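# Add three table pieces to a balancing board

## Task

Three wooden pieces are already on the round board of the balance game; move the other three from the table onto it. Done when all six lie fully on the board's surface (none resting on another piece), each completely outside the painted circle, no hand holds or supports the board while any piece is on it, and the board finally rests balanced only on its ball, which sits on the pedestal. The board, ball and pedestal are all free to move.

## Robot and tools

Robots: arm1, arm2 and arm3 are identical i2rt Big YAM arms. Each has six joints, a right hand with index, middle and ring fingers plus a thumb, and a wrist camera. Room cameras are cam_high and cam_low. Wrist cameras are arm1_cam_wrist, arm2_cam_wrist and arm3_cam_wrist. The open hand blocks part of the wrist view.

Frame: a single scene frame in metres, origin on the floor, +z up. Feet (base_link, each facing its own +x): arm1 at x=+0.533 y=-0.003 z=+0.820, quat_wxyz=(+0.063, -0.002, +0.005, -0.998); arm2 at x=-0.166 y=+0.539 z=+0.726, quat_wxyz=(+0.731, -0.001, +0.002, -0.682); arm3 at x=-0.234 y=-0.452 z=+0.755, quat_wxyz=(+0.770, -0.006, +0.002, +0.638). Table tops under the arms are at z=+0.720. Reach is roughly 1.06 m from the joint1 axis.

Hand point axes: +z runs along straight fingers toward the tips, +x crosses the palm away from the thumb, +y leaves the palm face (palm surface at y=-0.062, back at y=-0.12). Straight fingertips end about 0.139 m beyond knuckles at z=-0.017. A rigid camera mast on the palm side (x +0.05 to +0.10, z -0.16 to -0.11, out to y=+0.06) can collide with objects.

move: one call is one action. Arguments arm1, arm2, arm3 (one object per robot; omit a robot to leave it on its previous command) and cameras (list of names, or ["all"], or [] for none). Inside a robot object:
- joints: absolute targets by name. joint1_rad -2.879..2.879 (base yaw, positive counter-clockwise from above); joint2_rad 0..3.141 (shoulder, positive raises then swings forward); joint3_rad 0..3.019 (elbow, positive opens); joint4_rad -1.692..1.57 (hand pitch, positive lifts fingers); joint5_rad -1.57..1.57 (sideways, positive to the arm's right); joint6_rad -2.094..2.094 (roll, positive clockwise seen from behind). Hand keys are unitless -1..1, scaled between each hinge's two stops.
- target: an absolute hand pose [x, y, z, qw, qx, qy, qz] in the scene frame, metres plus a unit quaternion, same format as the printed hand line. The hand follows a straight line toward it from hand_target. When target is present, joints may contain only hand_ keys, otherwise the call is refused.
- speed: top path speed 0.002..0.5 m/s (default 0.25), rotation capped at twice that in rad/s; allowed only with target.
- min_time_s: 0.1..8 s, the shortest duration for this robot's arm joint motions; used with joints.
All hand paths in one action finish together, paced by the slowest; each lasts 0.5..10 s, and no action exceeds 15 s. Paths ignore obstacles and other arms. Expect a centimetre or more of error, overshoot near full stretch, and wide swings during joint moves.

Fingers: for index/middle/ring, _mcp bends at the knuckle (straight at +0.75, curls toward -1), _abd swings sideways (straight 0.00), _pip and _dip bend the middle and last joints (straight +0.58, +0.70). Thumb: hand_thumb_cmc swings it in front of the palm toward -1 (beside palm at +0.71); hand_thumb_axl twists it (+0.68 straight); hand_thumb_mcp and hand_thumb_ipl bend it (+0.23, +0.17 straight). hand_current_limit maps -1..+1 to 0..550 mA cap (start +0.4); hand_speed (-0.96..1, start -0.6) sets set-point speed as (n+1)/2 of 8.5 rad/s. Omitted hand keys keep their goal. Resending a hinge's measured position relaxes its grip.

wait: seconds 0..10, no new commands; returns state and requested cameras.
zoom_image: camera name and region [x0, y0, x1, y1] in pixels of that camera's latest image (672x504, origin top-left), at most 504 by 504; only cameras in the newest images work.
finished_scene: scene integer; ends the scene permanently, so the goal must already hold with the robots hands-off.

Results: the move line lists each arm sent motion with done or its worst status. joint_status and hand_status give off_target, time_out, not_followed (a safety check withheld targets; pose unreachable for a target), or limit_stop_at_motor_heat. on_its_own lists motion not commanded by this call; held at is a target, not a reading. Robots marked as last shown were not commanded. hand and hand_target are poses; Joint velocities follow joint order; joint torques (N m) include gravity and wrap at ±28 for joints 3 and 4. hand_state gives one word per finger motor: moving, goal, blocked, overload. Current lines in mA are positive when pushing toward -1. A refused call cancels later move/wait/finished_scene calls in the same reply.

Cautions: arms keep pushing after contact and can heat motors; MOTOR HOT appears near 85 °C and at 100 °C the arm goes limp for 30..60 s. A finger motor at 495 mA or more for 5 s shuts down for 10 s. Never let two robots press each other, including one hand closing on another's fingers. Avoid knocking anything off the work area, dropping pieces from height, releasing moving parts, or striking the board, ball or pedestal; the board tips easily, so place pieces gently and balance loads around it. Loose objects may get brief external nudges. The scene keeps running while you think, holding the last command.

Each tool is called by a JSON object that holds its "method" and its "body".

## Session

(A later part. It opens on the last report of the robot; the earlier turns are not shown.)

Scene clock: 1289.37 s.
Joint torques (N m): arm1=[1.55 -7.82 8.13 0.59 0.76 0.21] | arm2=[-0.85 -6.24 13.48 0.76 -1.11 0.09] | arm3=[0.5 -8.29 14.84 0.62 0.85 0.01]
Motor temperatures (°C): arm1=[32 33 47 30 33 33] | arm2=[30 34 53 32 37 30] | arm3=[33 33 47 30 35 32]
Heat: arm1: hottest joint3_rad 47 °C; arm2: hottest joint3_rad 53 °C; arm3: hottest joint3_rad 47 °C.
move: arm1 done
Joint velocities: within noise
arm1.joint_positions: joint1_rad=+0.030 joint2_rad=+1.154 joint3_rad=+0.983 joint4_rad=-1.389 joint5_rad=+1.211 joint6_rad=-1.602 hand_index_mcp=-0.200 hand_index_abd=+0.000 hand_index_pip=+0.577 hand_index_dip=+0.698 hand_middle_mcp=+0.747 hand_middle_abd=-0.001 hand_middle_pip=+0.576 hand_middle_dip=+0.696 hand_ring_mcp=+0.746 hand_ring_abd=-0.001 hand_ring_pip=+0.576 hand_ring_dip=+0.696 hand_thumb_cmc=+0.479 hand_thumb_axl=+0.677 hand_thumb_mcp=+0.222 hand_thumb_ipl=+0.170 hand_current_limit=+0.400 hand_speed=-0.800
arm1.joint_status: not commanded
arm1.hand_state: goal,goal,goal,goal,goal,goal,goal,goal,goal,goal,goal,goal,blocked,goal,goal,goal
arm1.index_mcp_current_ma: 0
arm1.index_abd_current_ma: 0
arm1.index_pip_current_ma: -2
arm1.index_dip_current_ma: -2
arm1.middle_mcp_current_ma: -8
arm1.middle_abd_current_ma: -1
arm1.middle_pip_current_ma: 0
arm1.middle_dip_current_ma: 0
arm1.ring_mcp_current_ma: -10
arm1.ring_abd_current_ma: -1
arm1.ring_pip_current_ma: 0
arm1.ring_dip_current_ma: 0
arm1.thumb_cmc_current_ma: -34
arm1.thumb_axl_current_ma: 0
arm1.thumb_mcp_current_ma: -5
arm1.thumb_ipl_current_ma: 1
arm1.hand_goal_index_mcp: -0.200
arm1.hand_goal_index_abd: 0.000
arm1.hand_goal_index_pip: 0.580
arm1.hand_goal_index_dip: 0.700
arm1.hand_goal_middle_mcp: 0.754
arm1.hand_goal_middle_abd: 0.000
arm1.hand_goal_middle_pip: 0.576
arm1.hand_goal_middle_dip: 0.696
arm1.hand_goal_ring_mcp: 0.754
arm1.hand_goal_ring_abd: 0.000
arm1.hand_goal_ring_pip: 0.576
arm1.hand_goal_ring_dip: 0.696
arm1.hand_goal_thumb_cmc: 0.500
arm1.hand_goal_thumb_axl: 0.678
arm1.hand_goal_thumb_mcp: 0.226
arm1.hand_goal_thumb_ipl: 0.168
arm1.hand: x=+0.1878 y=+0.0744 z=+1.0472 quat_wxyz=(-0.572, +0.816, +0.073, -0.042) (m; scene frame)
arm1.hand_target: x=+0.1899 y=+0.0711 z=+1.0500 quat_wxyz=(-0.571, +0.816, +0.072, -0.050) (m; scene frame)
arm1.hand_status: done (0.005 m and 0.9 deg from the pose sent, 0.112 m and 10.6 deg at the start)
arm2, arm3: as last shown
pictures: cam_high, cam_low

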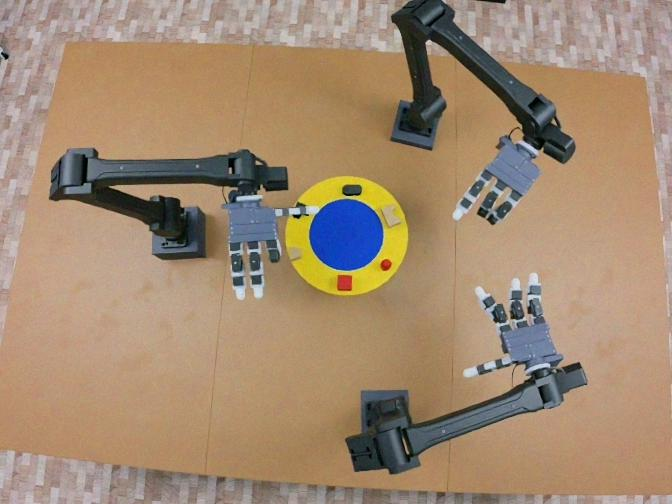

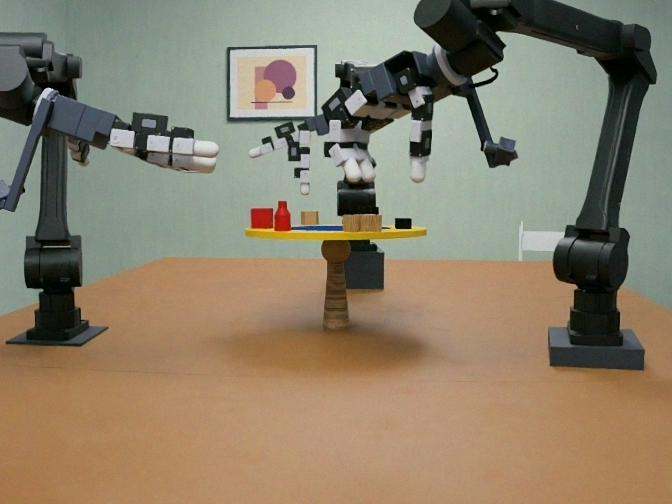

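{"method": "move", "body": {"arm1": {"target":[0.190,0.068,0.988,0.5714,-0.8163,-0.0714,0.05],"speed":0.08}, "cameras": ["cam_high","cam_low"]}}

{"method": "zoom_image", "body": {"camera": "cam_low", "region": [280, 195, 340, 245]}}

{"method": "zoom_image", "body": {"camera": "cam_high", "region": [250, 225, 310, 285]}}

Scene clock: 1296.17 s.
Joint torques (N m): arm1=[1.38 -5.48 7.79 1.06 0.76 0.21] | arm2=[-0.73 -5.71 13.49 0.72 -1.16 0.09] | arm3=[0.5 -8.35 14.86 0.64 0.85 0.02]
Motor temperatures (°C): arm1=[32 33 46 30 33 33] | arm2=[30 34 54 32 37 30] | arm3=[33 33 47 30 35 32]
Heat: arm1: hottest joint3_rad 46 °C; arm2: hottest joint3_rad 54 °C; arm3: hottest joint3_rad 47 °C.
move: arm1 done
Joint velocities: within noise
arm1.joint_positions: joint1_rad=+0.041 joint2_rad=+1.178 joint3_rad=+0.856 joint4_rad=-1.259 joint5_rad=+1.211 joint6_rad=-1.565 hand_index_mcp=-0.200 hand_index_abd=+0.000 hand_index_pip=+0.577 hand_index_dip=+0.698 hand_middle_mcp=+0.747 hand_middle_abd=-0.001 hand_middle_pip=+0.576 hand_middle_dip=+0.696 hand_ring_mcp=+0.746 hand_ring_abd=-0.001 hand_ring_pip=+0.576 hand_ring_dip=+0.696 hand_thumb_cmc=+0.479 hand_thumb_axl=+0.677 hand_thumb_mcp=+0.222 hand_thumb_ipl=+0.170 hand_current_limit=+0.400 hand_speed=-0.800
arm1.joint_status: not commanded
arm1.hand_state: goal,goal,goal,goal,goal,goal,goal,goal,goal,goal,goal,goal,blocked,goal,goal,goal
arm1.index_mcp_current_ma: 0
arm1.index_abd_current_ma: 0
arm1.index_pip_current_ma: -2
arm1.index_dip_current_ma: -2
arm1.middle_mcp_current_ma: -8
arm1.middle_abd_current_ma: -1
arm1.middle_pip_current_ma: 0
arm1.middle_dip_current_ma: 0
arm1.ring_mcp_current_ma: -10
arm1.ring_abd_current_ma: -1
arm1.ring_pip_current_ma: 0
arm1.ring_dip_current_ma: 0
arm1.thumb_cmc_current_ma: -34
arm1.thumb_axl_current_ma: 0
arm1.thumb_mcp_current_ma: -5
arm1.thumb_ipl_current_ma: 1
arm1.hand_goal_index_mcp: -0.200
arm1.hand_goal_index_abd: 0.000
arm1.hand_goal_index_pip: 0.580
arm1.hand_goal_index_dip: 0.700
arm1.hand_goal_middle_mcp: 0.754
arm1.hand_goal_middle_abd: 0.000
arm1.hand_goal_middle_pip: 0.576
arm1.hand_goal_middle_dip: 0.696
arm1.hand_goal_ring_mcp: 0.754
arm1.hand_goal_ring_abd: 0.000
arm1.hand_goal_ring_pip: 0.576
arm1.hand_goal_ring_dip: 0.696
arm1.hand_goal_thumb_cmc: 0.500
arm1.hand_goal_thumb_axl: 0.678
arm1.hand_goal_thumb_mcp: 0.226
arm1.hand_goal_thumb_ipl: 0.168
arm1.hand: x=+0.1931 y=+0.0724 z=+0.9932 quat_wxyz=(-0.571, +0.816, +0.069, -0.047) (m; scene frame)
arm1.hand_target: x=+0.1902 y=+0.0680 z=+0.9881 quat_wxyz=(-0.571, +0.816, +0.071, -0.050) (m; scene frame)
arm1.hand_status: done (0.007 m and 0.5 deg from the pose sent, 0.059 m and 0.9 deg at the start)
arm2, arm3: as last shown
pictures: cam_high, cam_low

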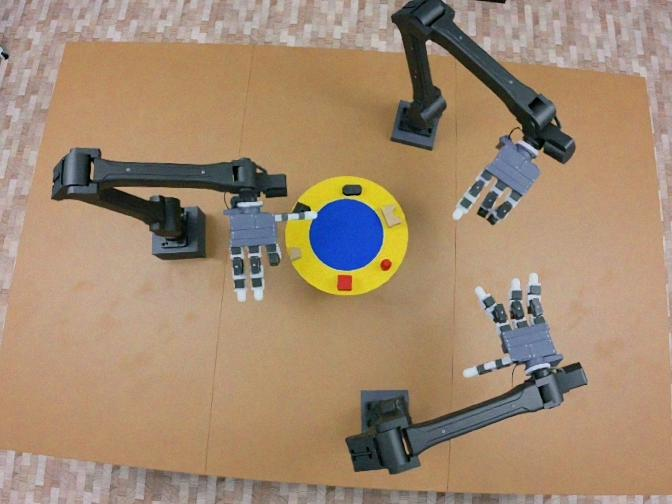

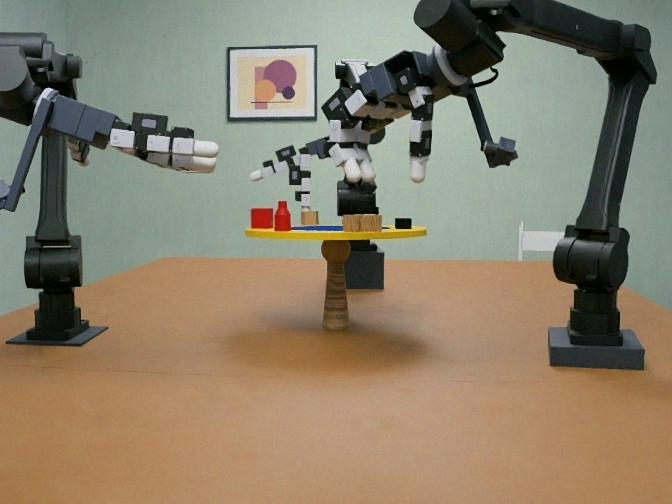

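Scaled by 8.400 from the camera's 672x504 image, which has a finer 960x720 frame.

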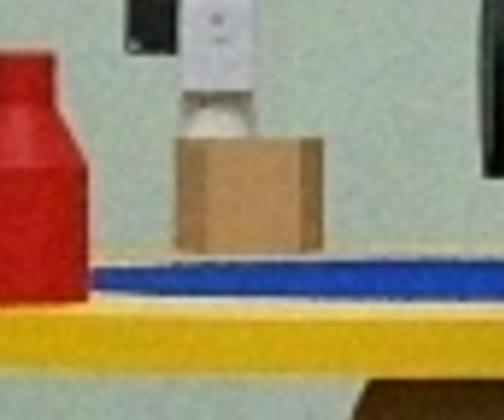

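Scaled by 8.400 from the camera's 672x504 image, which has a finer 960x720 frame.

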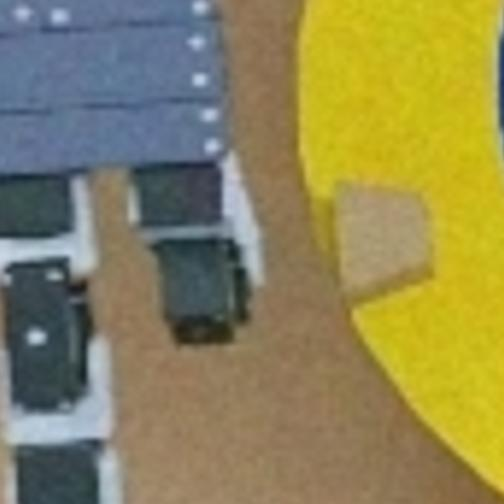

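{"method": "move", "body": {"arm1": {"target":[0.168,0.068,0.989,0.5714,-0.8163,-0.0714,0.05],"speed":0.04}, "cameras": ["cam_high","cam_low"]}}

{"method": "zoom_image", "body": {"camera": "cam_low", "region": [280, 195, 340, 245]}}

{"method": "zoom_image", "body": {"camera": "cam_high", "region": [260, 235, 320, 285]}}

Scene clock: 1308.77 s.
Joint torques (N m): arm1=[0.85 -5.95 11.18 1.06 0.79 -0.01] | arm2=[-0.79 -6.42 13.7 0.77 -1.11 0.11] | arm3=[0.44 -8.29 14.84 0.64 0.85 0.01]
Motor temperatures (°C): arm1=[32 33 46 30 33 33] | arm2=[30 34 54 32 37 30] | arm3=[33 33 47 30 35 32]
Heat: arm1: hottest joint3_rad 46 °C; arm2: hottest joint3_rad 54 °C; arm3: hottest joint3_rad 47 °C.
move: arm1 off_target
Joint velocities: within noise
arm1.joint_positions: joint1_rad=+0.041 joint2_rad=+1.230 joint3_rad=+0.856 joint4_rad=-1.222 joint5_rad=+1.211 joint6_rad=-1.575 hand_index_mcp=-0.200 hand_index_abd=+0.000 hand_index_pip=+0.577 hand_index_dip=+0.698 hand_middle_mcp=+0.747 hand_middle_abd=-0.001 hand_middle_pip=+0.576 hand_middle_dip=+0.696 hand_ring_mcp=+0.746 hand_ring_abd=-0.001 hand_ring_pip=+0.576 hand_ring_dip=+0.696 hand_thumb_cmc=+0.479 hand_thumb_axl=+0.677 hand_thumb_mcp=+0.222 hand_thumb_ipl=+0.170 hand_current_limit=+0.400 hand_speed=-0.800
arm1.joint_status: not commanded
arm1.hand_state: goal,goal,goal,goal,goal,goal,goal,goal,goal,goal,goal,goal,blocked,goal,goal,goal
arm1.index_mcp_current_ma: 0
arm1.index_abd_current_ma: 0
arm1.index_pip_current_ma: -2
arm1.index_dip_current_ma: -2
arm1.middle_mcp_current_ma: -8
arm1.middle_abd_current_ma: -1
arm1.middle_pip_current_ma: 0
arm1.middle_dip_current_ma: 0
arm1.ring_mcp_current_ma: -10
arm1.ring_abd_current_ma: -1
arm1.ring_pip_current_ma: 0
arm1.ring_dip_current_ma: 0
arm1.thumb_cmc_current_ma: -34
arm1.thumb_axl_current_ma: 0
arm1.thumb_mcp_current_ma: -5
arm1.thumb_ipl_current_ma: 1
arm1.hand_goal_index_mcp: -0.200
arm1.hand_goal_index_abd: 0.000
arm1.hand_goal_index_pip: 0.580
arm1.hand_goal_index_dip: 0.700
arm1.hand_goal_middle_mcp: 0.754
arm1.hand_goal_middle_abd: 0.000
arm1.hand_goal_middle_pip: 0.576
arm1.hand_goal_middle_dip: 0.696
arm1.hand_goal_ring_mcp: 0.754
arm1.hand_goal_ring_abd: 0.000
arm1.hand_goal_ring_pip: 0.576
arm1.hand_goal_ring_dip: 0.696
arm1.hand_goal_thumb_cmc: 0.500
arm1.hand_goal_thumb_axl: 0.678
arm1.hand_goal_thumb_mcp: 0.226
arm1.hand_goal_thumb_ipl: 0.168
arm1.hand: x=+0.1842 y=+0.0709 z=+0.9780 quat_wxyz=(-0.572, +0.816, +0.076, -0.038) (m; scene frame)
arm1.hand_target: x=+0.1687 y=+0.0679 z=+0.9891 quat_wxyz=(-0.571, +0.816, +0.071, -0.050) (m; scene frame)
arm1.hand_status: off_target (0.020 m and 1.5 deg from the pose sent, 0.026 m and 0.5 deg at the start)
arm2, arm3: as last shown
pictures: cam_high, cam_low

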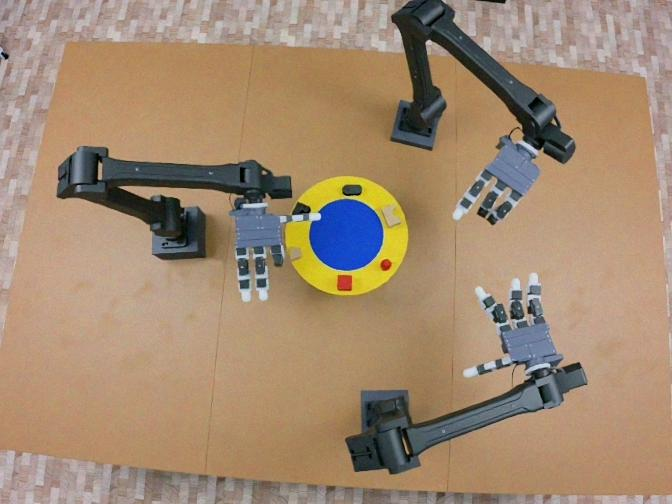

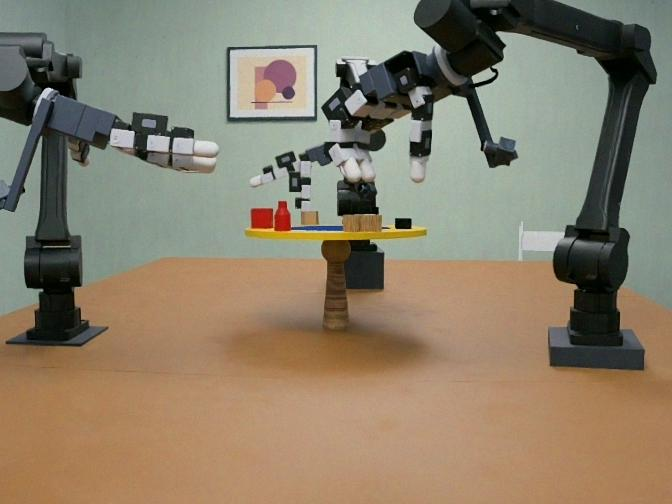

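Scaled by 8.400 from the camera's 672x504 image, which has a finer 960x720 frame.

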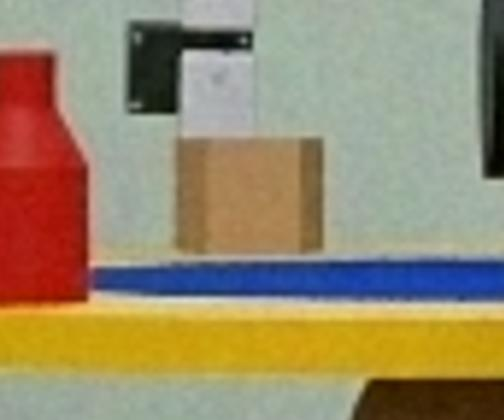

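Scaled by 8.400 from the camera's 672x504 image, which has a finer 960x720 frame.

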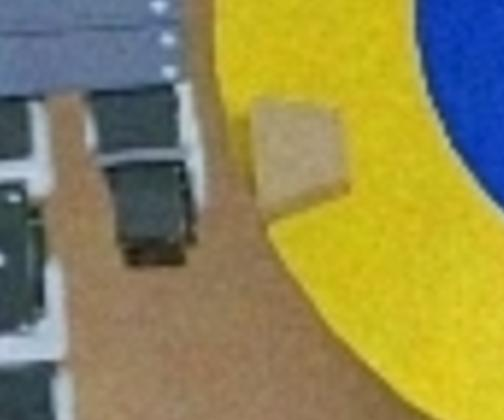

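{"method": "move", "body": {"arm1": {"target":[0.156,0.068,1.007,0.5714,-0.8163,-0.0714,0.05],"speed":0.04}, "cameras": ["cam_high","cam_low"]}}

{"method": "zoom_image", "body": {"camera": "cam_low", "region": [280, 195, 340, 245]}}

{"method": "zoom_image", "body": {"camera": "cam_high", "region": [260, 235, 320, 285]}}

Scene clock: 1329.63 s.
Joint torques (N m): arm1=[0.32 -5.95 12.34 0.18 0.78 -0.02] | arm2=[-0.79 -6.42 13.53 0.73 -1.13 0.1] | arm3=[0.44 -8.29 14.83 0.62 0.85 0.01]
Motor temperatures (°C): arm1=[32 32 47 30 33 33] | arm2=[30 34 54 32 37 30] | arm3=[33 33 48 30 35 32]
Heat: arm1: hottest joint3_rad 47 °C; arm2: hottest joint3_rad 54 °C; arm3: hottest joint3_rad 48 °C.
move: arm1 off_target
Joint velocities: within noise
arm1.joint_positions: joint1_rad=+0.041 joint2_rad=+1.239 joint3_rad=+0.903 joint4_rad=-1.231 joint5_rad=+1.211 joint6_rad=-1.597 hand_index_mcp=-0.200 hand_index_abd=+0.000 hand_index_pip=+0.577 hand_index_dip=+0.698 hand_middle_mcp=+0.747 hand_middle_abd=-0.001 hand_middle_pip=+0.576 hand_middle_dip=+0.696 hand_ring_mcp=+0.746 hand_ring_abd=-0.001 hand_ring_pip=+0.576 hand_ring_dip=+0.696 hand_thumb_cmc=+0.479 hand_thumb_axl=+0.677 hand_thumb_mcp=+0.222 hand_thumb_ipl=+0.170 hand_current_limit=+0.400 hand_speed=-0.800
arm1.joint_status: not commanded
arm1.hand_state: goal,goal,goal,goal,goal,goal,goal,goal,goal,goal,goal,goal,blocked,goal,goal,goal
arm1.index_mcp_current_ma: 0
arm1.index_abd_current_ma: 0
arm1.index_pip_current_ma: -2
arm1.index_dip_current_ma: -2
arm1.middle_mcp_current_ma: -8
arm1.middle_abd_current_ma: -1
arm1.middle_pip_current_ma: 0
arm1.middle_dip_current_ma: 0
arm1.ring_mcp_current_ma: -10
arm1.ring_abd_current_ma: -1
arm1.ring_pip_current_ma: 0
arm1.ring_dip_current_ma: 0
arm1.thumb_cmc_current_ma: -34
arm1.thumb_axl_current_ma: 0
arm1.thumb_mcp_current_ma: -5
arm1.thumb_ipl_current_ma: 1
arm1.hand_goal_index_mcp: -0.200
arm1.hand_goal_index_abd: 0.000
arm1.hand_goal_index_pip: 0.580
arm1.hand_goal_index_dip: 0.700
arm1.hand_goal_middle_mcp: 0.754
arm1.hand_goal_middle_abd: 0.000
arm1.hand_goal_middle_pip: 0.576
arm1.hand_goal_middle_dip: 0.696
arm1.hand_goal_ring_mcp: 0.754
arm1.hand_goal_ring_abd: 0.000
arm1.hand_goal_ring_pip: 0.576
arm1.hand_goal_ring_dip: 0.696
arm1.hand_goal_thumb_cmc: 0.500
arm1.hand_goal_thumb_axl: 0.678
arm1.hand_goal_thumb_mcp: 0.226
arm1.hand_goal_thumb_ipl: 0.168
arm1.hand: x=+0.1717 y=+0.0685 z=+0.9924 quat_wxyz=(-0.572, +0.816, +0.078, -0.044) (m; scene frame)
arm1.hand_target: x=+0.1567 y=+0.0680 z=+1.0071 quat_wxyz=(-0.571, +0.816, +0.072, -0.051) (m; scene frame)
arm1.hand_status: off_target (0.021 m and 1.0 deg from the pose sent, 0.041 m and 1.4 deg at the start)
arm2, arm3: as last shown
pictures: cam_high, cam_low

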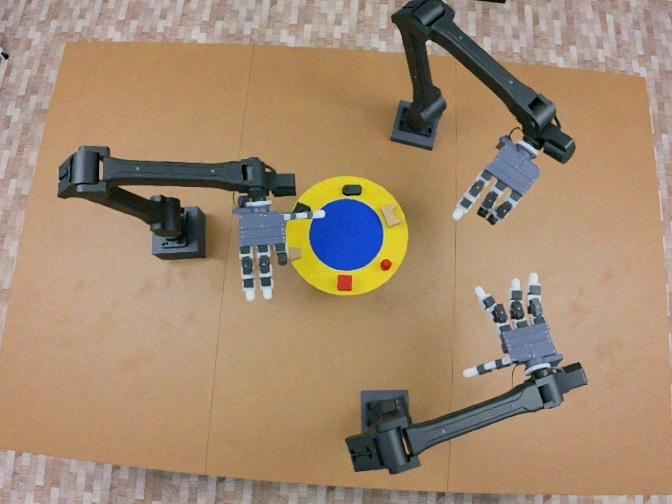

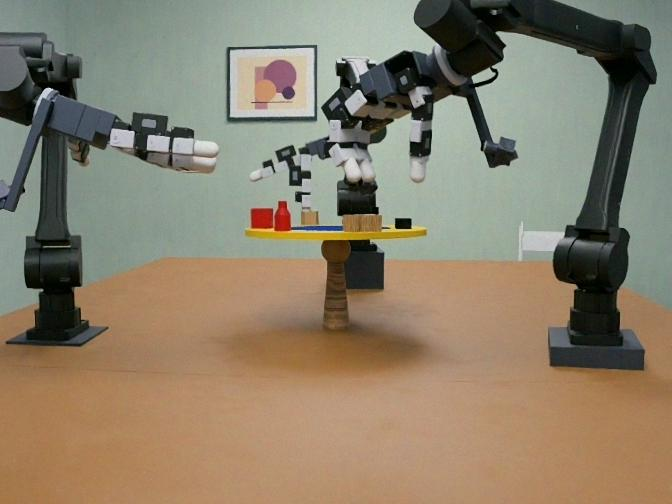

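Scaled by 8.400 from the camera's 672x504 image, which has a finer 960x720 frame.

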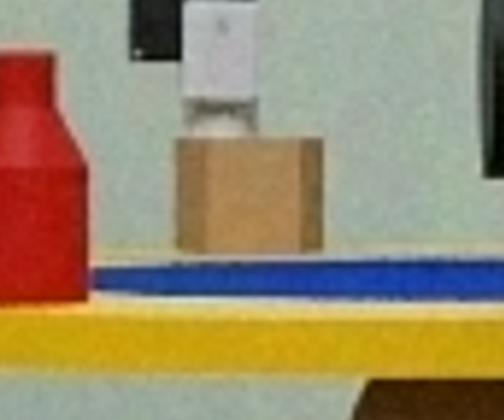

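Scaled by 8.400 from the camera's 672x504 image, which has a finer 960x720 frame.

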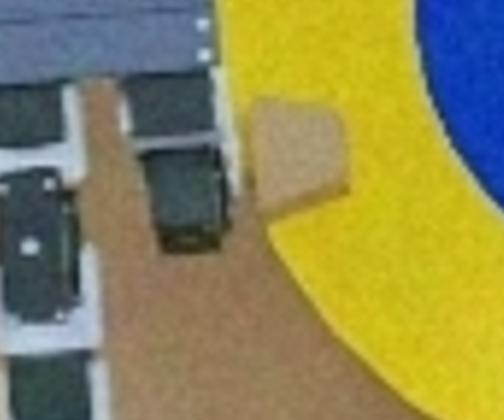

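{"method": "move", "body": {"arm1": {"target":[0.146,0.0685,1.007,0.5714,-0.8163,-0.0714,0.05],"speed":0.03}, "cameras": ["cam_high","cam_low"]}}

{"method": "zoom_image", "body": {"camera": "cam_high", "region": [260, 235, 320, 285]}}

{"method": "zoom_image", "body": {"camera": "cam_low", "region": [280, 195, 340, 245]}}

Scene clock: 1335.57 s.
Joint torques (N m): arm1=[0.09 -6.42 12.23 1.09 0.78 -0.06] | arm2=[-0.97 -6.59 13.6 0.73 -1.15 0.09] | arm3=[0.5 -8.29 14.83 0.62 0.85 0.02]
Motor temperatures (°C): arm1=[32 32 46 30 33 33] | arm2=[30 34 54 32 37 30] | arm3=[33 33 48 30 35 32]
Heat: arm1: hottest joint3_rad 46 °C; arm2: hottest joint3_rad 54 °C; arm3: hottest joint3_rad 48 °C.
move: arm1 off_target
Joint velocities: within noise
arm1.joint_positions: joint1_rad=+0.040 joint2_rad=+1.263 joint3_rad=+0.923 joint4_rad=-1.232 joint5_rad=+1.211 joint6_rad=-1.611 hand_index_mcp=-0.200 hand_index_abd=+0.000 hand_index_pip=+0.577 hand_index_dip=+0.698 hand_middle_mcp=+0.747 hand_middle_abd=-0.001 hand_middle_pip=+0.576 hand_middle_dip=+0.696 hand_ring_mcp=+0.746 hand_ring_abd=-0.001 hand_ring_pip=+0.576 hand_ring_dip=+0.696 hand_thumb_cmc=+0.479 hand_thumb_axl=+0.677 hand_thumb_mcp=+0.222 hand_thumb_ipl=+0.170 hand_current_limit=+0.400 hand_speed=-0.800
arm1.joint_status: not commanded
arm1.hand_state: goal,goal,goal,goal,goal,goal,goal,goal,goal,goal,goal,goal,blocked,goal,goal,goal
arm1.index_mcp_current_ma: 0
arm1.index_abd_current_ma: 0
arm1.index_pip_current_ma: -2
arm1.index_dip_current_ma: -2
arm1.middle_mcp_current_ma: -8
arm1.middle_abd_current_ma: -1
arm1.middle_pip_current_ma: 0
arm1.middle_dip_current_ma: 0
arm1.ring_mcp_current_ma: -10
arm1.ring_abd_current_ma: -1
arm1.ring_pip_current_ma: 0
arm1.ring_dip_current_ma: 0
arm1.thumb_cmc_current_ma: -34
arm1.thumb_axl_current_ma: 0
arm1.thumb_mcp_current_ma: -5
arm1.thumb_ipl_current_ma: 1
arm1.hand_goal_index_mcp: -0.200
arm1.hand_goal_index_abd: 0.000
arm1.hand_goal_index_pip: 0.580
arm1.hand_goal_index_dip: 0.700
arm1.hand_goal_middle_mcp: 0.754
arm1.hand_goal_middle_abd: 0.000
arm1.hand_goal_middle_pip: 0.576
arm1.hand_goal_middle_dip: 0.696
arm1.hand_goal_ring_mcp: 0.754
arm1.hand_goal_ring_abd: 0.000
arm1.hand_goal_ring_pip: 0.576
arm1.hand_goal_ring_dip: 0.696
arm1.hand_goal_thumb_cmc: 0.500
arm1.hand_goal_thumb_axl: 0.678
arm1.hand_goal_thumb_mcp: 0.226
arm1.hand_goal_thumb_ipl: 0.168
arm1.hand: x=+0.1653 y=+0.0680 z=+0.9921 quat_wxyz=(-0.572, +0.815, +0.083, -0.038) (m; scene frame)
arm1.hand_target: x=+0.1470 y=+0.0684 z=+1.0072 quat_wxyz=(-0.572, +0.816, +0.071, -0.050) (m; scene frame)
arm1.hand_status: off_target (0.024 m and 2.0 deg from the pose sent, 0.030 m and 1.0 deg at the start)
arm2.joint_positions: joint1_rad=-1.292 joint2_rad=+1.241 joint3_rad=+1.142 joint4_rad=-1.180 joint5_rad=-1.215 joint6_rad=+1.839 hand_index_mcp=+0.737 hand_index_abd=+0.346 hand_index_pip=+0.684 hand_index_dip=+0.857 hand_middle_mcp=+0.737 hand_middle_abd=-0.296 hand_middle_pip=+0.685 hand_middle_dip=+0.857 hand_ring_mcp=+0.930 hand_ring_abd=-0.297 hand_ring_pip=+0.576 hand_ring_dip=+0.697 hand_thumb_cmc=+0.482 hand_thumb_axl=+0.676 hand_thumb_mcp=+0.222 hand_thumb_ipl=+0.170 hand_current_limit=+0.400 hand_speed=-0.900
arm2.joint_status: not commanded
arm2.hand_state: goal,goal,goal,goal,goal,goal,goal,goal,blocked,goal,goal,goal,goal,goal,goal,goal
arm2.index_mcp_current_ma: -6
arm2.index_abd_current_ma: 0
arm2.index_pip_current_ma: -1
arm2.index_dip_current_ma: 0
arm2.middle_mcp_current_ma: -6
arm2.middle_abd_current_ma: 0
arm2.middle_pip_current_ma: 0
arm2.middle_dip_current_ma: 0
arm2.ring_mcp_current_ma: -8
arm2.ring_abd_current_ma: 0
arm2.ring_pip_current_ma: 0
arm2.ring_dip_current_ma: 0
arm2.thumb_cmc_current_ma: -6
arm2.thumb_axl_current_ma: 0
arm2.thumb_mcp_current_ma: 0
arm2.thumb_ipl_current_ma: 0
arm2.hand_goal_index_mcp: 0.754
arm2.hand_goal_index_abd: 0.350
arm2.hand_goal_index_pip: 0.690
arm2.hand_goal_index_dip: 0.860
arm2.hand_goal_middle_mcp: 0.754
arm2.hand_goal_middle_abd: -0.300
arm2.hand_goal_middle_pip: 0.690
arm2.hand_goal_middle_dip: 0.860
arm2.hand_goal_ring_mcp: 0.950
arm2.hand_goal_ring_abd: -0.300
arm2.hand_goal_ring_pip: 0.576
arm2.hand_goal_ring_dip: 0.696
arm2.hand_goal_thumb_cmc: 0.500
arm2.hand_goal_thumb_axl: 0.678
arm2.hand_goal_thumb_mcp: 0.226
arm2.hand_goal_thumb_ipl: 0.168
arm2.hand: x=-0.4570 y=+0.2876 z=+0.9903 quat_wxyz=(-0.056, +0.117, -0.809, +0.573) (m; scene frame)
arm2.hand_target: x=-0.4712 y=+0.2855 z=+1.0086 quat_wxyz=(-0.043, +0.119, -0.808, +0.575) (m; scene frame)
arm2.hand_status: not commanded
arm3: as last shown
pictures: cam_high, cam_low

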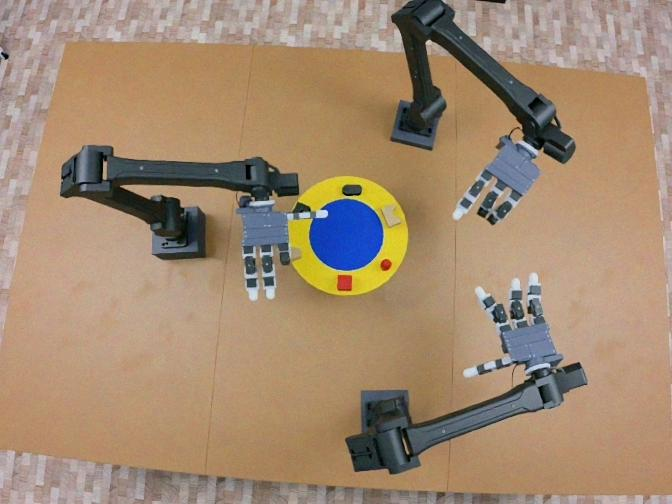

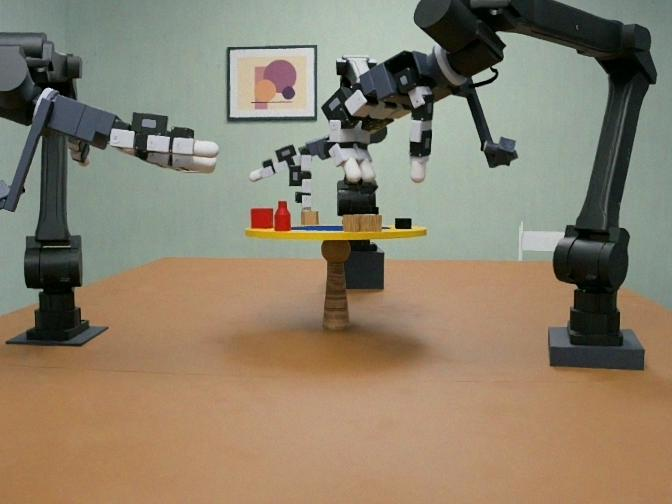

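Scaled by 8.400 from the camera's 672x504 image, which has a finer 960x720 frame.

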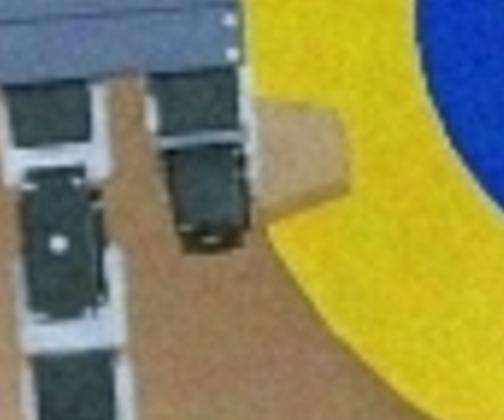

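Scaled by 8.400 from the camera's 672x504 image, which has a finer 960x720 frame.

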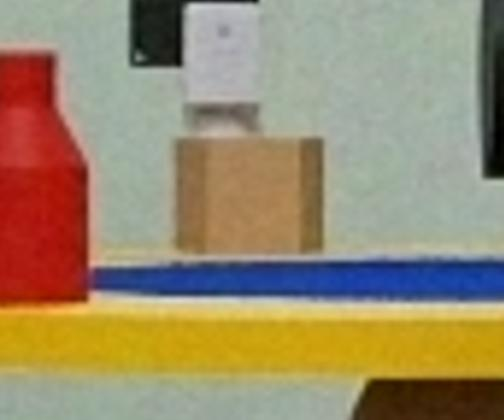

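{"method": "move", "body": {"arm1": {"target":[0.138,0.0685,1.007,0.5714,-0.8163,-0.0714,0.05],"speed":0.03}, "cameras": ["cam_high","cam_low"]}}

{"method": "zoom_image", "body": {"camera": "cam_high", "region": [260, 235, 320, 285]}}

{"method": "zoom_image", "body": {"camera": "cam_low", "region": [280, 195, 340, 245]}}

Scene clock: 1340.57 s.
Joint torques (N m): arm1=[-0.09 -6.42 12.42 1.26 0.77 -0.07] | arm2=[-1.08 -6.12 13.61 0.72 -1.14 0.1] | arm3=[0.5 -8.35 14.84 0.64 0.85 0.01]
Motor temperatures (°C): arm1=[32 32 47 30 33 33] | arm2=[30 34 54 32 37 30] | arm3=[33 33 48 30 35 32]
Heat: arm1: hottest joint3_rad 47 °C; arm2: hottest joint3_rad 54 °C; arm3: hottest joint3_rad 48 °C.
move: arm1 off_target
Joint velocities: within noise
arm1.joint_positions: joint1_rad=+0.038 joint2_rad=+1.282 joint3_rad=+0.940 joint4_rad=-1.221 joint5_rad=+1.211 joint6_rad=-1.622 hand_index_mcp=-0.200 hand_index_abd=+0.000 hand_index_pip=+0.577 hand_index_dip=+0.698 hand_middle_mcp=+0.747 hand_middle_abd=-0.001 hand_middle_pip=+0.576 hand_middle_dip=+0.696 hand_ring_mcp=+0.746 hand_ring_abd=-0.001 hand_ring_pip=+0.576 hand_ring_dip=+0.696 hand_thumb_cmc=+0.479 hand_thumb_axl=+0.677 hand_thumb_mcp=+0.222 hand_thumb_ipl=+0.170 hand_current_limit=+0.400 hand_speed=-0.800
arm1.joint_status: not commanded
arm1.hand_state: goal,goal,goal,goal,goal,goal,goal,goal,goal,goal,goal,goal,blocked,goal,goal,goal
arm1.index_mcp_current_ma: 0
arm1.index_abd_current_ma: 0
arm1.index_pip_current_ma: -2
arm1.index_dip_current_ma: -2
arm1.middle_mcp_current_ma: -8
arm1.middle_abd_current_ma: -1
arm1.middle_pip_current_ma: 0
arm1.middle_dip_current_ma: 0
arm1.ring_mcp_current_ma: -10
arm1.ring_abd_current_ma: -1
arm1.ring_pip_current_ma: 0
arm1.ring_dip_current_ma: 0
arm1.thumb_cmc_current_ma: -34
arm1.thumb_axl_current_ma: 0
arm1.thumb_mcp_current_ma: -5
arm1.thumb_ipl_current_ma: 1
arm1.hand_goal_index_mcp: -0.200
arm1.hand_goal_index_abd: 0.000
arm1.hand_goal_index_pip: 0.580
arm1.hand_goal_index_dip: 0.700
arm1.hand_goal_middle_mcp: 0.754
arm1.hand_goal_middle_abd: 0.000
arm1.hand_goal_middle_pip: 0.576
arm1.hand_goal_middle_dip: 0.696
arm1.hand_goal_ring_mcp: 0.754
arm1.hand_goal_ring_abd: 0.000
arm1.hand_goal_ring_pip: 0.576
arm1.hand_goal_ring_dip: 0.696
arm1.hand_goal_thumb_cmc: 0.500
arm1.hand_goal_thumb_axl: 0.678
arm1.hand_goal_thumb_mcp: 0.226
arm1.hand_goal_thumb_ipl: 0.168
arm1.hand: x=+0.1577 y=+0.0673 z=+0.9922 quat_wxyz=(-0.572, +0.815, +0.085, -0.037) (m; scene frame)
arm1.hand_target: x=+0.1391 y=+0.0684 z=+1.0072 quat_wxyz=(-0.572, +0.816, +0.071, -0.050) (m; scene frame)
arm1.hand_status: off_target (0.025 m and 2.1 deg from the pose sent, 0.031 m and 2.0 deg at the start)
arm2: as last shown
arm3.joint_positions: joint1_rad=+0.995 joint2_rad=+1.149 joint3_rad=+1.163 joint4_rad=-1.144 joint5_rad=+1.177 joint6_rad=-2.027 hand_index_mcp=+0.545 hand_index_abd=-0.127 hand_index_pip=-0.150 hand_index_dip=+0.191 hand_middle_mcp=+0.547 hand_middle_abd=+0.126 hand_middle_pip=-0.150 hand_middle_dip=+0.191 hand_ring_mcp=+0.746 hand_ring_abd=-0.001 hand_ring_pip=+0.576 hand_ring_dip=+0.696 hand_thumb_cmc=-0.690 hand_thumb_axl=+0.680 hand_thumb_mcp=-0.101 hand_thumb_ipl=+0.170 hand_current_limit=+0.400 hand_speed=-0.850
arm3.joint_status: not commanded
arm3.hand_state: goal,goal,goal,goal,goal,goal,goal,goal,goal,goal,goal,goal,goal,goal,goal,goal
arm3.index_mcp_current_ma: -32
arm3.index_abd_current_ma: 3
arm3.index_pip_current_ma: 2
arm3.index_dip_current_ma: 4
arm3.middle_mcp_current_ma: -27
arm3.middle_abd_current_ma: -4
arm3.middle_pip_current_ma: 3
arm3.middle_dip_current_ma: 4
arm3.ring_mcp_current_ma: -14
arm3.ring_abd_current_ma: -1
arm3.ring_pip_current_ma: 0
arm3.ring_dip_current_ma: 0
arm3.thumb_cmc_current_ma: 5
arm3.thumb_axl_current_ma: 3
arm3.thumb_mcp_current_ma: -1
arm3.thumb_ipl_current_ma: 4
arm3.hand_goal_index_mcp: 0.560
arm3.hand_goal_index_abd: -0.130
arm3.hand_goal_index_pip: -0.152
arm3.hand_goal_index_dip: 0.188
arm3.hand_goal_middle_mcp: 0.560
arm3.hand_goal_middle_abd: 0.130
arm3.hand_goal_middle_pip: -0.152
arm3.hand_goal_middle_dip: 0.188
arm3.hand_goal_ring_mcp: 0.754
arm3.hand_goal_ring_abd: 0.000
arm3.hand_goal_ring_pip: 0.576
arm3.hand_goal_ring_dip: 0.696
arm3.hand_goal_thumb_cmc: -0.694
arm3.hand_goal_thumb_axl: 0.678
arm3.hand_goal_thumb_mcp: -0.100
arm3.hand_goal_thumb_ipl: 0.168
arm3.hand: x=-0.4283 y=-0.0872 z=+1.0523 quat_wxyz=(+0.544, -0.787, +0.242, -0.164) (m; scene frame)
arm3.hand_target: x=-0.4378 y=-0.0806 z=+1.0770 quat_wxyz=(+0.553, -0.780, +0.253, -0.145) (m; scene frame)
arm3.hand_status: not commanded
pictures: cam_high, cam_low

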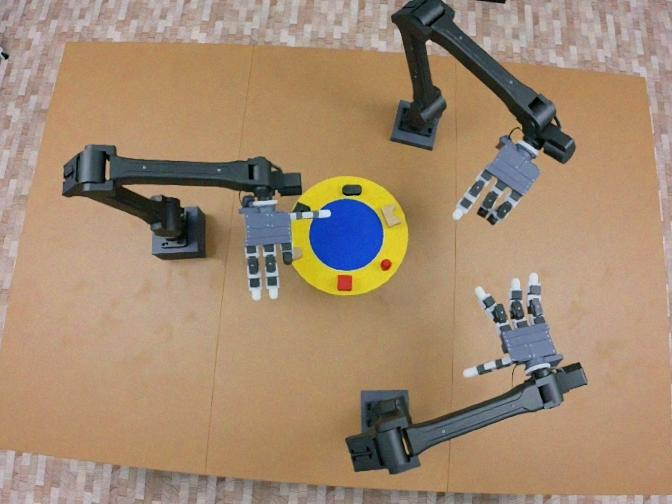

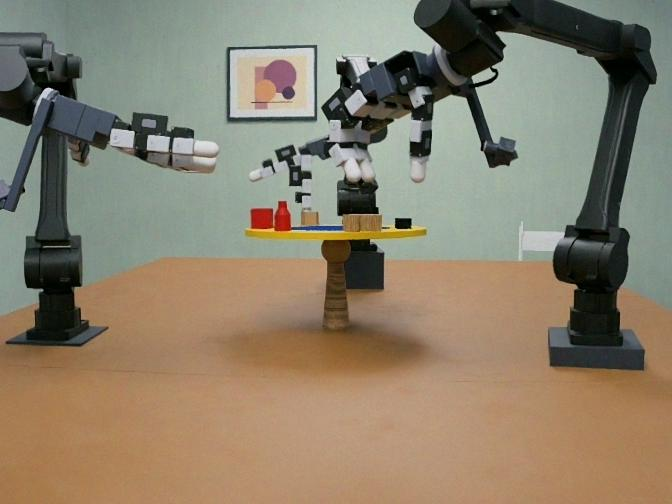

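Scaled by 8.400 from the camera's 672x504 image, which has a finer 960x720 frame.

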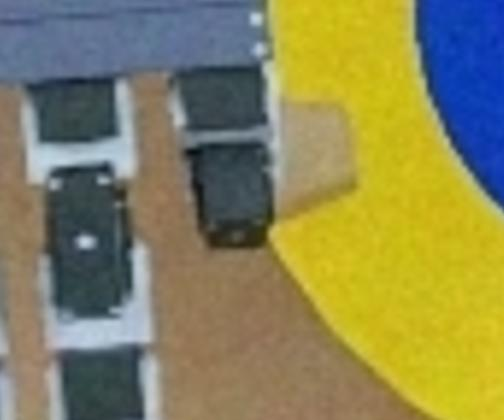

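Scaled by 8.400 from the camera's 672x504 image, which has a finer 960x720 frame.

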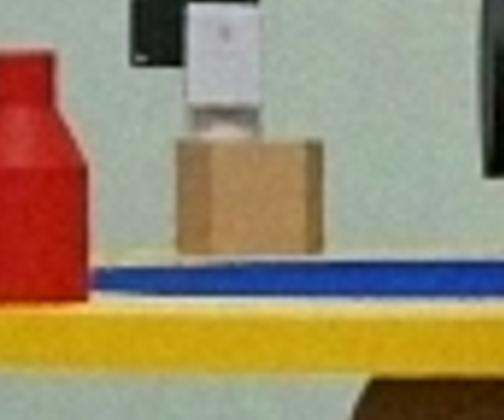

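{"method": "move", "body": {"arm1": {"target":[0.1315,0.0685,1.007,0.5714,-0.8163,-0.0714,0.05],"speed":0.03}, "cameras": ["cam_high","cam_low"]}}

{"method": "zoom_image", "body": {"camera": "cam_high", "region": [260, 235, 320, 285]}}

{"method": "zoom_image", "body": {"camera": "cam_low", "region": [280, 195, 340, 245]}}

Scene clock: 1348.40 s.
Joint torques (N m): arm1=[-0.15 -7.12 12.41 1.2 0.76 -0.08] | arm2=[-0.97 -6.24 13.53 0.75 -1.11 0.1] | arm3=[0.5 -8.35 14.83 0.64 0.85 0.01]
Motor temperatures (°C): arm1=[32 32 47 30 33 33] | arm2=[30 34 55 32 37 30] | arm3=[33 33 48 30 35 32]
Heat: arm1: hottest joint3_rad 47 °C; arm2: hottest joint3_rad 55 °C; arm3: hottest joint3_rad 48 °C.
move: arm1 off_target
Joint velocities: within noise
arm1.joint_positions: joint1_rad=+0.036 joint2_rad=+1.297 joint3_rad=+0.954 joint4_rad=-1.212 joint5_rad=+1.211 joint6_rad=-1.630 hand_index_mcp=-0.200 hand_index_abd=+0.000 hand_index_pip=+0.577 hand_index_dip=+0.698 hand_middle_mcp=+0.747 hand_middle_abd=-0.001 hand_middle_pip=+0.576 hand_middle_dip=+0.696 hand_ring_mcp=+0.746 hand_ring_abd=-0.001 hand_ring_pip=+0.576 hand_ring_dip=+0.696 hand_thumb_cmc=+0.479 hand_thumb_axl=+0.677 hand_thumb_mcp=+0.222 hand_thumb_ipl=+0.170 hand_current_limit=+0.400 hand_speed=-0.800
arm1.joint_status: not commanded
arm1.hand_state: goal,goal,goal,goal,goal,goal,goal,goal,goal,goal,goal,goal,blocked,goal,goal,goal
arm1.index_mcp_current_ma: 0
arm1.index_abd_current_ma: 0
arm1.index_pip_current_ma: -2
arm1.index_dip_current_ma: -2
arm1.middle_mcp_current_ma: -8
arm1.middle_abd_current_ma: -1
arm1.middle_pip_current_ma: 0
arm1.middle_dip_current_ma: 0
arm1.ring_mcp_current_ma: -10
arm1.ring_abd_current_ma: -1
arm1.ring_pip_current_ma: 0
arm1.ring_dip_current_ma: 0
arm1.thumb_cmc_current_ma: -34
arm1.thumb_axl_current_ma: 0
arm1.thumb_mcp_current_ma: -5
arm1.thumb_ipl_current_ma: 1
arm1.hand_goal_index_mcp: -0.200
arm1.hand_goal_index_abd: 0.000
arm1.hand_goal_index_pip: 0.580
arm1.hand_goal_index_dip: 0.700
arm1.hand_goal_middle_mcp: 0.754
arm1.hand_goal_middle_abd: 0.000
arm1.hand_goal_middle_pip: 0.576
arm1.hand_goal_middle_dip: 0.696
arm1.hand_goal_ring_mcp: 0.754
arm1.hand_goal_ring_abd: 0.000
arm1.hand_goal_ring_pip: 0.576
arm1.hand_goal_ring_dip: 0.696
arm1.hand_goal_thumb_cmc: 0.500
arm1.hand_goal_thumb_axl: 0.678
arm1.hand_goal_thumb_mcp: 0.226
arm1.hand_goal_thumb_ipl: 0.168
arm1.hand: x=+0.1512 y=+0.0669 z=+0.9924 quat_wxyz=(-0.572, +0.815, +0.085, -0.038) (m; scene frame)
arm1.hand_target: x=+0.1326 y=+0.0685 z=+1.0073 quat_wxyz=(-0.572, +0.816, +0.071, -0.050) (m; scene frame)
arm1.hand_status: off_target (0.025 m and 2.1 deg from the pose sent, 0.030 m and 2.1 deg at the start)
arm2, arm3: as last shown
pictures: cam_high, cam_low

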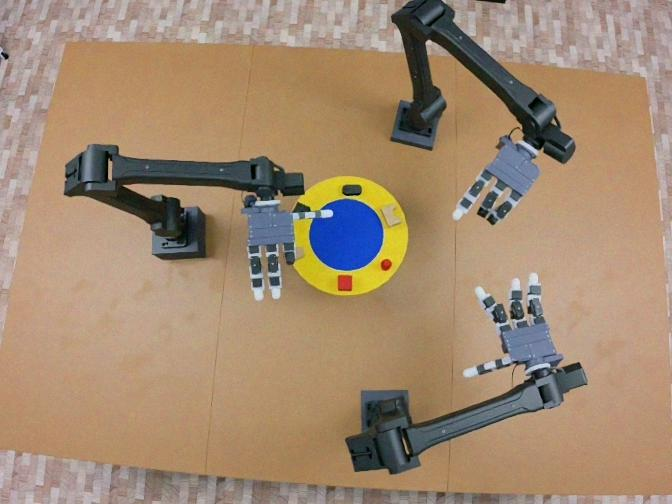

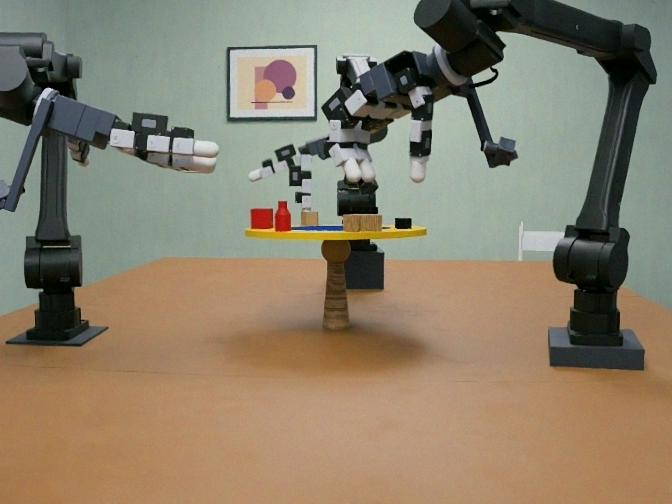

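Scaled by 8.400 from the camera's 672x504 image, which has a finer 960x720 frame.

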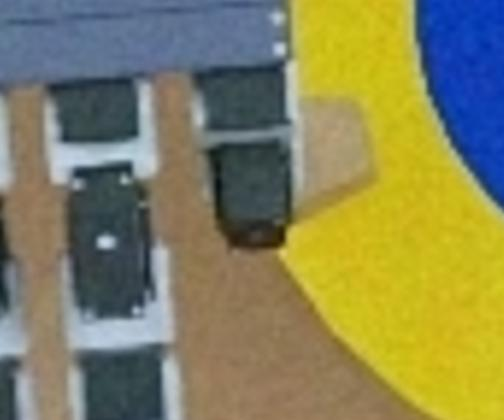

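Scaled by 8.400 from the camera's 672x504 image, which has a finer 960x720 frame.

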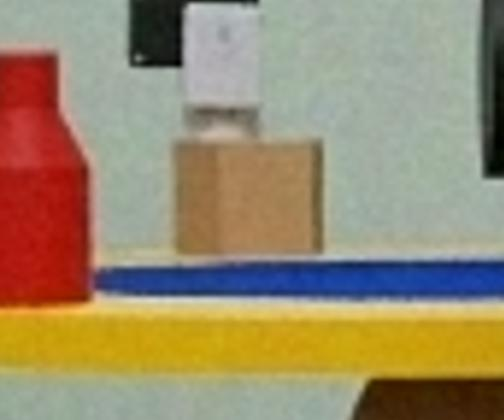

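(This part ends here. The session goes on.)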